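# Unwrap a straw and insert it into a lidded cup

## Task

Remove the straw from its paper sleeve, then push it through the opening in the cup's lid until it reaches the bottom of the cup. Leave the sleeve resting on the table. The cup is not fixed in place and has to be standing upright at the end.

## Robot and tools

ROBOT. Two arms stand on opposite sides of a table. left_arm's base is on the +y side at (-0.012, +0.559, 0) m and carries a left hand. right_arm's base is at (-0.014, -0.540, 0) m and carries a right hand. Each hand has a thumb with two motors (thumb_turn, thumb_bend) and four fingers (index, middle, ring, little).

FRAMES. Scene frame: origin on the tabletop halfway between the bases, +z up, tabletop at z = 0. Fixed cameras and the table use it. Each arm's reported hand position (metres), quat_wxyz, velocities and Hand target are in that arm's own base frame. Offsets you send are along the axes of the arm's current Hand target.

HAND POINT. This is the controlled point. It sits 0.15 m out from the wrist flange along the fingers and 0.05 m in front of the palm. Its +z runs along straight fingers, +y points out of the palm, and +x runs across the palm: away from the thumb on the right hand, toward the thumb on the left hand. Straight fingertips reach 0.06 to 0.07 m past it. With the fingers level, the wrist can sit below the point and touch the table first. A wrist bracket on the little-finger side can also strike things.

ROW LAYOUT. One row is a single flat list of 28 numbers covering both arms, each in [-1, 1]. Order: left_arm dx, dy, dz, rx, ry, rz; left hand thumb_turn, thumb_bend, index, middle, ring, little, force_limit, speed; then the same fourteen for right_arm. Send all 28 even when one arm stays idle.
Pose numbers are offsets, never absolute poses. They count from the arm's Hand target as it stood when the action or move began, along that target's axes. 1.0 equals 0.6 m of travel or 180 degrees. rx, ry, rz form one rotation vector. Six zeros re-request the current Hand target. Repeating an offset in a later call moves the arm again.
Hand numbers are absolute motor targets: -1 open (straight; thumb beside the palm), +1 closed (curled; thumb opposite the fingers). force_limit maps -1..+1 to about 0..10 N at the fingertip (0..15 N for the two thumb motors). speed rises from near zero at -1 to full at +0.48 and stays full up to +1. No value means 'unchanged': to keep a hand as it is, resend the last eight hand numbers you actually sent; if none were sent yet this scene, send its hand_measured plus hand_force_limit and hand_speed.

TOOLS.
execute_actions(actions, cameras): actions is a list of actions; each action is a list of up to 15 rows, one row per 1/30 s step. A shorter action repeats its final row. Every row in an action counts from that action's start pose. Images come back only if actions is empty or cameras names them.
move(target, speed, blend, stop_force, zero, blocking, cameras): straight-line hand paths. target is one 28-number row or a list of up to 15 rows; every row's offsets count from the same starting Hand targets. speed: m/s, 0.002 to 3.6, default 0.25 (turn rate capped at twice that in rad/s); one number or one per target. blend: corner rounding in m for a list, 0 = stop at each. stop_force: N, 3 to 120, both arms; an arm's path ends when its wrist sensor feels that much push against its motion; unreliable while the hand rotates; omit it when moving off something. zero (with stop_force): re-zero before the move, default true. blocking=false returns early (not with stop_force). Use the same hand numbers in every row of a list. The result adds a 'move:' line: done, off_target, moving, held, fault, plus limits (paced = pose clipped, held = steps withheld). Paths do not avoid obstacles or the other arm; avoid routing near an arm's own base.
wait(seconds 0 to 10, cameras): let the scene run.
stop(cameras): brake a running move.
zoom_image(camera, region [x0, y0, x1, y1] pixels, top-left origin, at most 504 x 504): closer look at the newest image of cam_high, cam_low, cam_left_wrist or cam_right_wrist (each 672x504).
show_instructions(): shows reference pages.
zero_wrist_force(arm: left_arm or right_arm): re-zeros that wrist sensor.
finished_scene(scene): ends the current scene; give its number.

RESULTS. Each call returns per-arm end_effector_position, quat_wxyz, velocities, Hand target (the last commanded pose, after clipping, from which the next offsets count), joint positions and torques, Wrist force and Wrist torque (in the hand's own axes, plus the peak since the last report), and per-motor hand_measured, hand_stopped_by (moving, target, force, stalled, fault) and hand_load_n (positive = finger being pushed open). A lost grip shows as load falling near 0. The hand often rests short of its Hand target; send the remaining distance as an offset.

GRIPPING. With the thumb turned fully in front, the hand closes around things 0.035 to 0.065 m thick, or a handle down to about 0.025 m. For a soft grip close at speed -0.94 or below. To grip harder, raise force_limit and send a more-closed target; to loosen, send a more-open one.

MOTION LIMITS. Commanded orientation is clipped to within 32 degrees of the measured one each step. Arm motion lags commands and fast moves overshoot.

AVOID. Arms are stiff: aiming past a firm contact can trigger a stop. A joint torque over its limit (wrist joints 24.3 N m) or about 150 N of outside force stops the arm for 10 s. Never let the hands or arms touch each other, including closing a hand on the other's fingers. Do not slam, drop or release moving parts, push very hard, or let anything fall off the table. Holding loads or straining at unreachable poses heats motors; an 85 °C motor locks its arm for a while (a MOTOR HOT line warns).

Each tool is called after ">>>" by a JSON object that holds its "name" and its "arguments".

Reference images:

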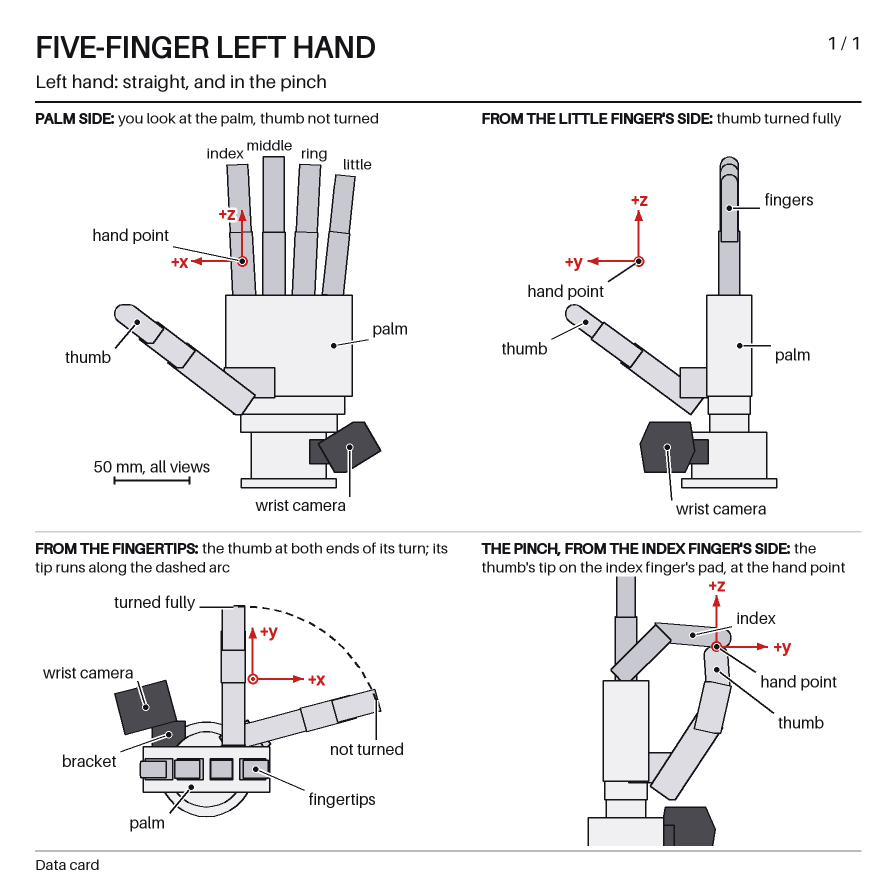

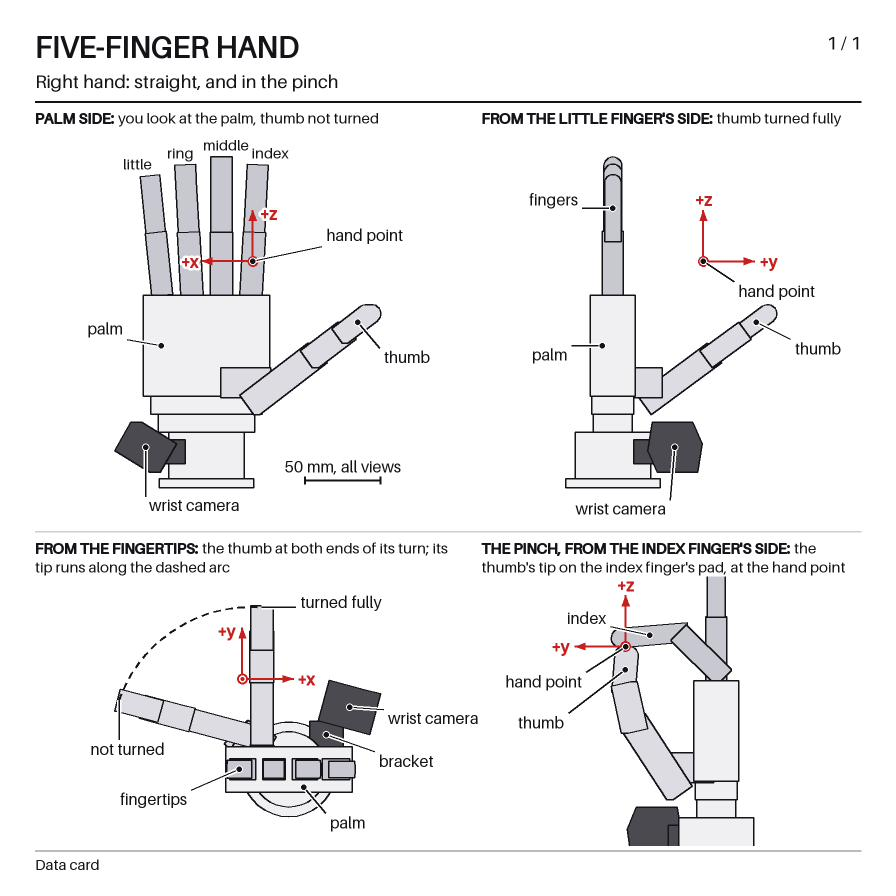

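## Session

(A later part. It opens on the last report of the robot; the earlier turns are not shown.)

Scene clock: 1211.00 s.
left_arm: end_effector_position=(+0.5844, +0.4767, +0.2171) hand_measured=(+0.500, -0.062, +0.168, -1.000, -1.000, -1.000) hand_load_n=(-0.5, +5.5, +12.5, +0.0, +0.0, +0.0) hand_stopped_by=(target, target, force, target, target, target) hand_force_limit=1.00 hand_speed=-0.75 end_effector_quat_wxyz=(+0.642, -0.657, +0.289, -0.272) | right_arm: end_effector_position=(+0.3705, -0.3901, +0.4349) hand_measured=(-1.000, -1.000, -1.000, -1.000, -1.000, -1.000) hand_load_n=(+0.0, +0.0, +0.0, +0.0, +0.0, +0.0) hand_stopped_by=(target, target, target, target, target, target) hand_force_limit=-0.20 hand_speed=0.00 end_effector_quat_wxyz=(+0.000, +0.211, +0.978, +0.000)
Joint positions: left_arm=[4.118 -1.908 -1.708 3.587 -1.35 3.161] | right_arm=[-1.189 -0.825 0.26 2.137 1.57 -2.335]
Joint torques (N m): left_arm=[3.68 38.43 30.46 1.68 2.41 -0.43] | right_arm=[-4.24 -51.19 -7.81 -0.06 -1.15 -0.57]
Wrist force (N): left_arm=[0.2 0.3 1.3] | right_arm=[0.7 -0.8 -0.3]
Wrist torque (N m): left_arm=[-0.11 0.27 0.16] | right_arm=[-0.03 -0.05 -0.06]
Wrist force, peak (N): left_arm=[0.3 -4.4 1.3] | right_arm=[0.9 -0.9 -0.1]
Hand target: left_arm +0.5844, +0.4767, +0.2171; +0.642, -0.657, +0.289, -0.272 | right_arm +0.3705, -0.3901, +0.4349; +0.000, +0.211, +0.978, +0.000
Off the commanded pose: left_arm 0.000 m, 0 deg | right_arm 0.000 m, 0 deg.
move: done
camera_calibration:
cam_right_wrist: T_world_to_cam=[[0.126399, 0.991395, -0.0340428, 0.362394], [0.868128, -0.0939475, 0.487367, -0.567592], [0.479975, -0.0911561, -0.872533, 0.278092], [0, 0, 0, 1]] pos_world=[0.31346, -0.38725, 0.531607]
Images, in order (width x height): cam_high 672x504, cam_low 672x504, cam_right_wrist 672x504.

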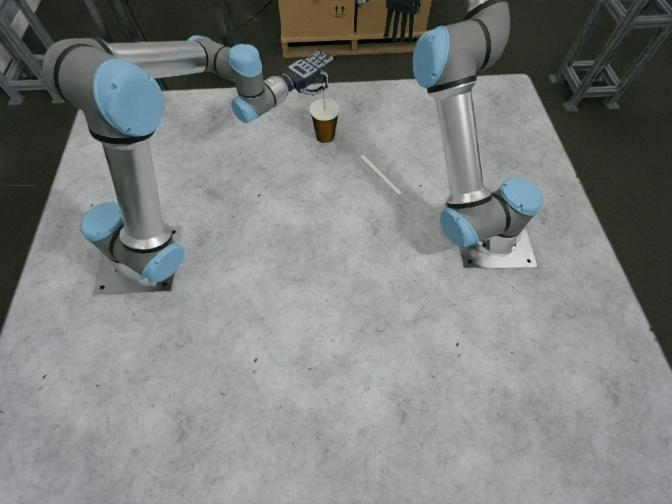

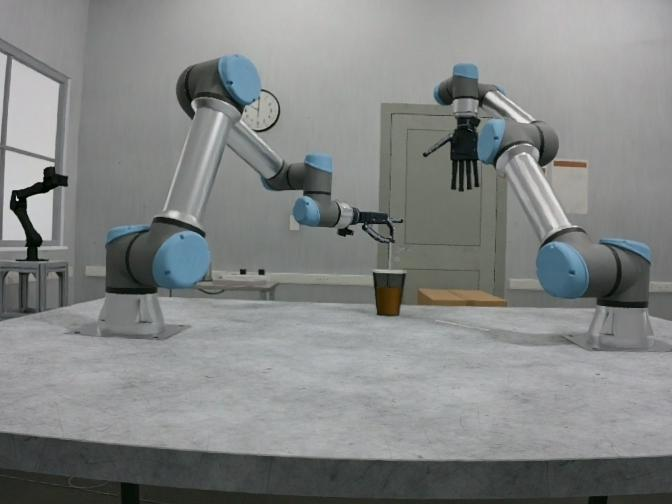

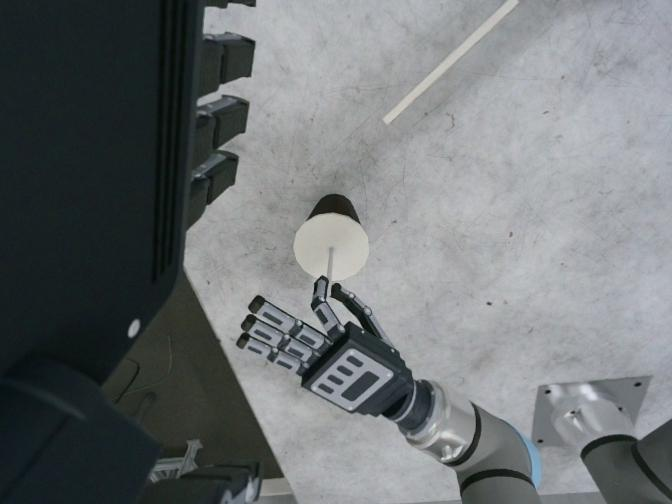

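>>> {"name": "move", "arguments": {"target": [0.0006,0.05,0.0016,0,0,0,0.5,-0.06,0.7,-1,-1,-1,1,-0.75,0,0,0,0,0,0,-1,-1,-1,-1,-1,-1,-0.2,0], "speed": 0.02, "stop_force": 8, "cameras": ["cam_right_wrist","cam_low","cam_left_wrist"]}}

>>> {"name": "zoom_image", "arguments": {"camera": "cam_low", "region": [340, 180, 440, 320]}}

Scene clock: 1224.87 s.
left_arm: end_effector_position=(+0.5845, +0.4767, +0.1971) hand_measured=(+0.500, -0.060, +0.168, -1.000, -1.000, -1.000) hand_load_n=(+0.0, +2.5, +12.5, +0.0, +0.0, +0.0) hand_stopped_by=(target, target, force, target, target, target) hand_force_limit=1.00 hand_speed=-0.75 end_effector_quat_wxyz=(+0.642, -0.657, +0.289, -0.272) | right_arm: end_effector_position=(+0.3705, -0.3901, +0.4349) hand_measured=(-1.000, -1.000, -1.000, -1.000, -1.000, -1.000) hand_load_n=(+0.0, -0.5, +0.0, +0.0, +0.0, +0.0) hand_stopped_by=(target, target, target, target, target, target) hand_force_limit=-0.20 hand_speed=0.00 end_effector_quat_wxyz=(+0.000, +0.211, +0.978, +0.000)
Joint positions: left_arm=[4.118 -1.931 -1.734 3.635 -1.35 3.161] | right_arm=[-1.189 -0.825 0.26 2.137 1.57 -2.335]
Joint torques (N m): left_arm=[3.77 40.78 29.71 3.41 1.55 -1.07] | right_arm=[-4.79 -49.42 -8.25 0.05 -0.99 -0.65]
Wrist force (N): left_arm=[0.0 1.2 1.0] | right_arm=[0.7 -0.8 -0.2]
Wrist torque (N m): left_arm=[-0.07 0.31 0.15] | right_arm=[-0.03 -0.06 -0.07]
Wrist force, peak (N): left_arm=[0.2 -11.7 -0.1] | right_arm=[0.8 -1.0 -0.2]
Hand target: left_arm +0.5845, +0.4767, +0.1971; +0.642, -0.657, +0.289, -0.272 (not the last commanded pose) | right_arm +0.3705, -0.3901, +0.4349; +0.000, +0.211, +0.978, +0.000
Off the commanded pose: left_arm 0.010 m, 0 deg | right_arm 0.000 m, 0 deg.
move: contact (left_arm)
camera_calibration:
cam_left_wrist: T_world_to_cam=[[0.220896, -0.148748, 0.963887, -0.247339], [0.225529, -0.953724, -0.198865, 0.365874], [0.948863, 0.261313, -0.177127, -0.528939], [0, 0, 0, 1]] pos_world=[0.474012, 0.450371, 0.217477]
cam_right_wrist: T_world_to_cam=[[0.126399, 0.991395, -0.0340428, 0.362394], [0.868128, -0.0939475, 0.487367, -0.567592], [0.479975, -0.0911561, -0.872533, 0.278092], [0, 0, 0, 1]] pos_world=[0.31346, -0.38725, 0.531607]
Images, in order (width x height): cam_low 672x504, cam_left_wrist 672x504, cam_right_wrist 672x504.

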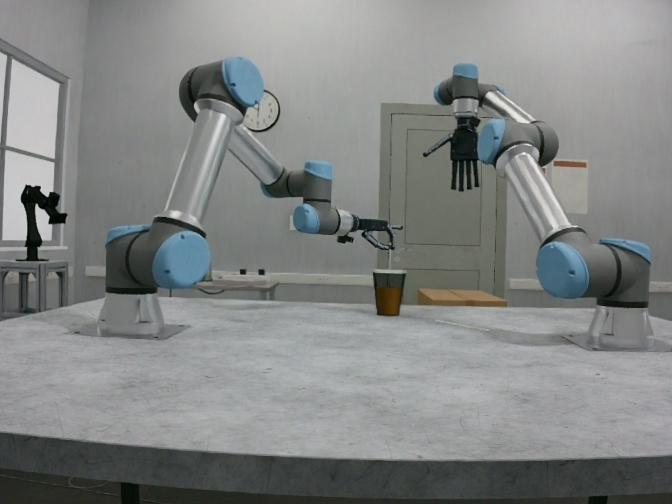

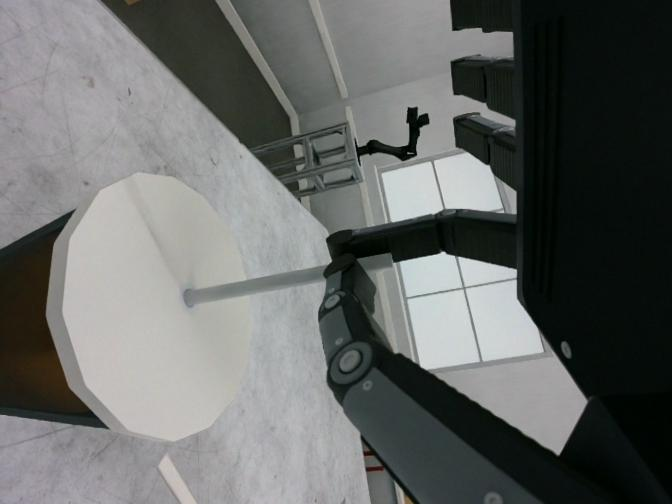

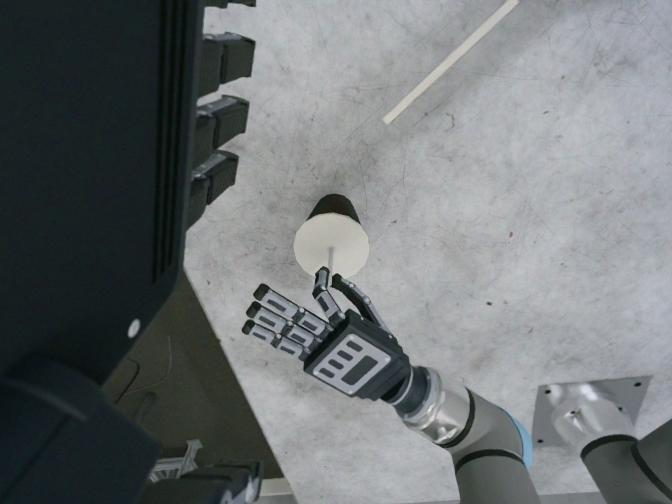

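Scaled by 3.600.

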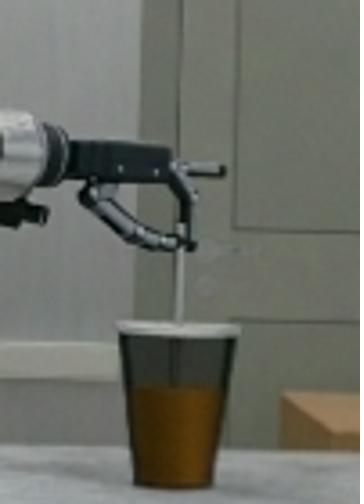

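>>> {"name": "move", "arguments": {"target": [0.0001,0.0067,0.0002,0,0,0,0.5,-0.06,0.7,-1,-1,-1,1,-0.75,0,0,0,0,0,0,-1,-1,-1,-1,-1,-1,-0.2,0], "speed": 0.008, "stop_force": 6, "cameras": []}}

>>> {"name": "move", "arguments": {"target": [[0,0,0,0,0,0,0.5,-0.06,-1,-1,-1,-1,1,-0.4,0,0,0,0,0,0,-1,-1,-1,-1,-1,-1,-0.2,0],[0,0,-0.01,0,0,0,0.5,-0.06,-1,-1,-1,-1,1,-0.4,0,0,0,0,0,0,-1,-1,-1,-1,-1,-1,-0.2,0],[-0.0025,-0.2167,-0.017,0,0,0,0.5,-0.06,-1,-1,-1,-1,1,-0.4,0,0,0,0,0,0,-1,-1,-1,-1,-1,-1,-0.2,0]], "speed": [0.05,0.05,0.12], "cameras": ["all"]}}

>>> {"name": "zoom_image", "arguments": {"camera": "cam_right_wrist", "region": [260, 200, 420, 320]}}

>>> {"name": "zoom_image", "arguments": {"camera": "cam_low", "region": [340, 180, 440, 320]}}

Scene clock: 1247.57 s.
left_arm: end_effector_position=(+0.5845, +0.4768, +0.1966) hand_measured=(+0.500, -0.060, +0.168, -1.000, -1.000, -1.000) hand_load_n=(+0.0, +2.0, +13.0, +0.0, +0.0, +0.0) hand_stopped_by=(target, target, force, target, target, target) hand_force_limit=1.00 hand_speed=-0.75 end_effector_quat_wxyz=(+0.642, -0.656, +0.289, -0.272) | right_arm: end_effector_position=(+0.3705, -0.3901, +0.4349) hand_measured=(-1.000, -1.000, -1.000, -1.000, -1.000, -1.000) hand_load_n=(+0.0, +0.0, +0.0, +0.0, +0.0, +0.0) hand_stopped_by=(target, target, target, target, target, target) hand_force_limit=-0.20 hand_speed=0.00 end_effector_quat_wxyz=(+0.000, +0.211, +0.978, +0.000)
Joint positions: left_arm=[4.118 -1.932 -1.734 3.637 -1.35 3.161] | right_arm=[-1.189 -0.825 0.26 2.137 1.57 -2.335]
Joint torques (N m): left_arm=[2.15 36.22 27.23 0.04 1.64 -0.81] | right_arm=[-4.7 -47.72 -6.5 -0.02 -1.07 -0.61]
Wrist force (N): left_arm=[0.2 -5.0 0.7] | right_arm=[0.6 -0.7 -0.3]
Wrist torque (N m): left_arm=[-0.32 0.30 0.19] | right_arm=[-0.01 -0.05 -0.07]
Wrist force, peak (N): left_arm=[0.0 -14.0 -0.3] | right_arm=[0.7 -1.0 -0.3]
Hand target: left_arm +0.5845, +0.4769, +0.1966; +0.642, -0.656, +0.289, -0.272 (not the last commanded pose) | right_arm +0.3705, -0.3901, +0.4349; +0.000, +0.211, +0.978, +0.000
Off the commanded pose: left_arm 0.004 m, 0 deg | right_arm 0.000 m, 0 deg.
move: contact (left_arm)
No camera images: "cameras" was empty.

Scene clock: 1250.63 s.
left_arm: end_effector_position=(+0.5799, +0.4722, +0.3269) hand_measured=(+0.500, -0.060, -1.000, -1.000, -1.000, -1.000) hand_load_n=(+0.0, +0.0, +0.0, +0.0, +0.0, +0.0) hand_stopped_by=(target, target, target, target, target, target) hand_force_limit=1.00 hand_speed=-0.40 end_effector_quat_wxyz=(+0.642, -0.656, +0.288, -0.272) | right_arm: end_effector_position=(+0.3705, -0.3901, +0.4349) hand_measured=(-1.000, -1.000, -1.000, -1.000, -1.000, -1.000) hand_load_n=(+0.0, +0.0, +0.0, +0.0, +0.0, +0.0) hand_stopped_by=(target, target, target, target, target, target) hand_force_limit=-0.20 hand_speed=0.00 end_effector_quat_wxyz=(+0.000, +0.211, +0.978, +0.000)
Joint positions: left_arm=[4.12 -1.806 -1.545 3.323 -1.348 3.161] | right_arm=[-1.189 -0.825 0.26 2.137 1.57 -2.335]
Joint torques (N m): left_arm=[-4.65 23.88 14.48 1.66 -2.41 2.01] | right_arm=[-4.74 -48.08 -8 0.09 -0.97 -0.71]
Wrist force (N): left_arm=[0.4 -1.8 1.5] | right_arm=[0.7 -0.6 -0.2]
Wrist torque (N m): left_arm=[-0.16 0.24 0.18] | right_arm=[-0.01 -0.06 -0.06]
Wrist force, peak (N): left_arm=[0.0 -5.5 0.6] | right_arm=[0.8 -0.9 -0.4]
Hand target: left_arm +0.5799, +0.4722, +0.3268; +0.642, -0.656, +0.289, -0.272 | right_arm +0.3705, -0.3901, +0.4349; +0.000, +0.211, +0.978, +0.000
Off the commanded pose: left_arm 0.000 m, 0 deg | right_arm 0.000 m, 0 deg.
move: done
camera_calibration:
cam_left_wrist: T_world_to_cam=[[0.220445, -0.149352, 0.963897, -0.371625], [0.225599, -0.953606, -0.199353, 0.388515], [0.948951, 0.261401, -0.176524, -0.500696], [0, 0, 0, 1]] pos_world=[0.46941, 0.445869, 0.347275]
cam_right_wrist: T_world_to_cam=[[0.126399, 0.991395, -0.0340428, 0.362394], [0.868128, -0.0939475, 0.487367, -0.567592], [0.479975, -0.0911561, -0.872533, 0.278092], [0, 0, 0, 1]] pos_world=[0.31346, -0.38725, 0.531607]

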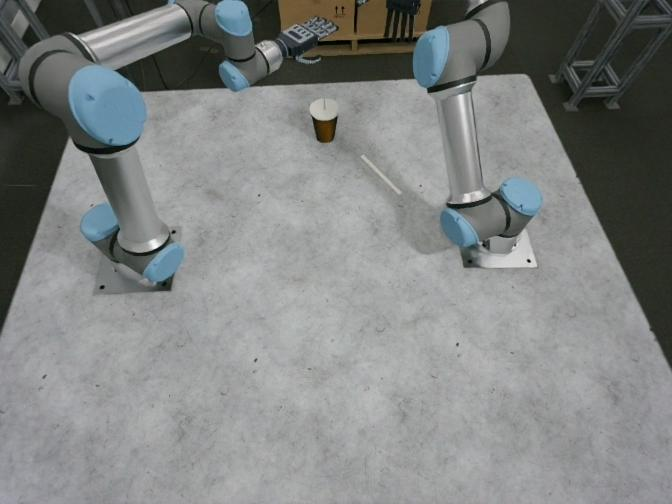

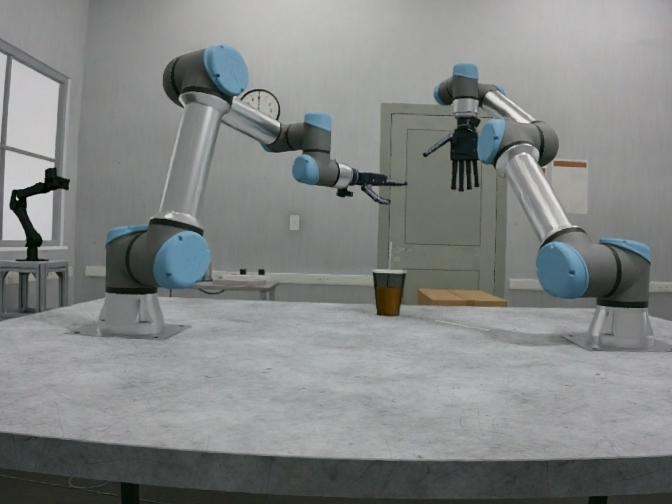

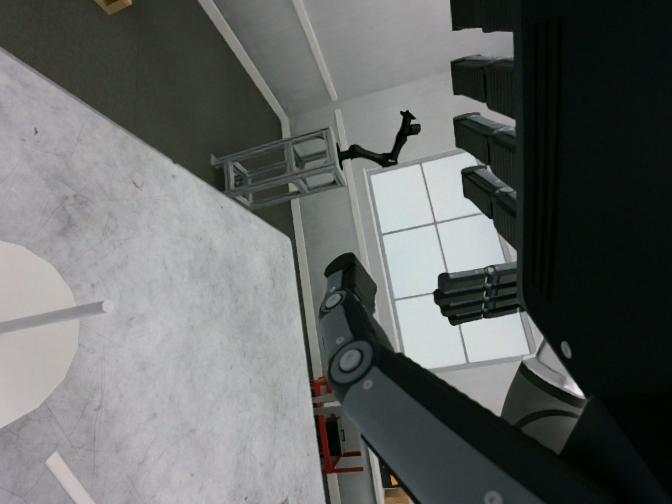

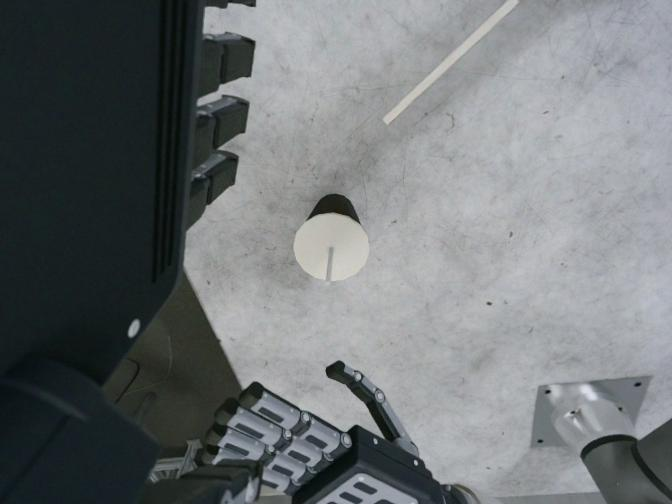

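Scaled by 3.150.

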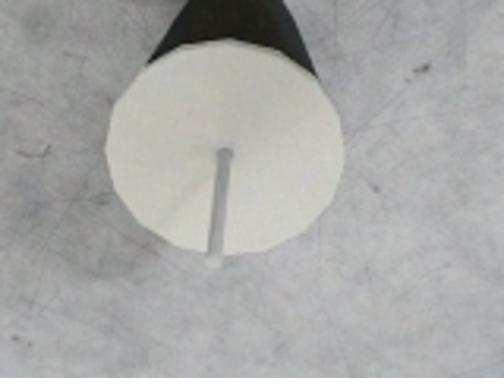

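Scaled by 3.600.

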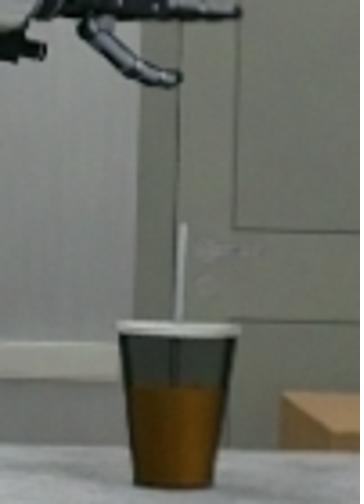

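>>> {"name": "finished_scene", "arguments": {"scene": 2}}

The scene is finished: the task was done.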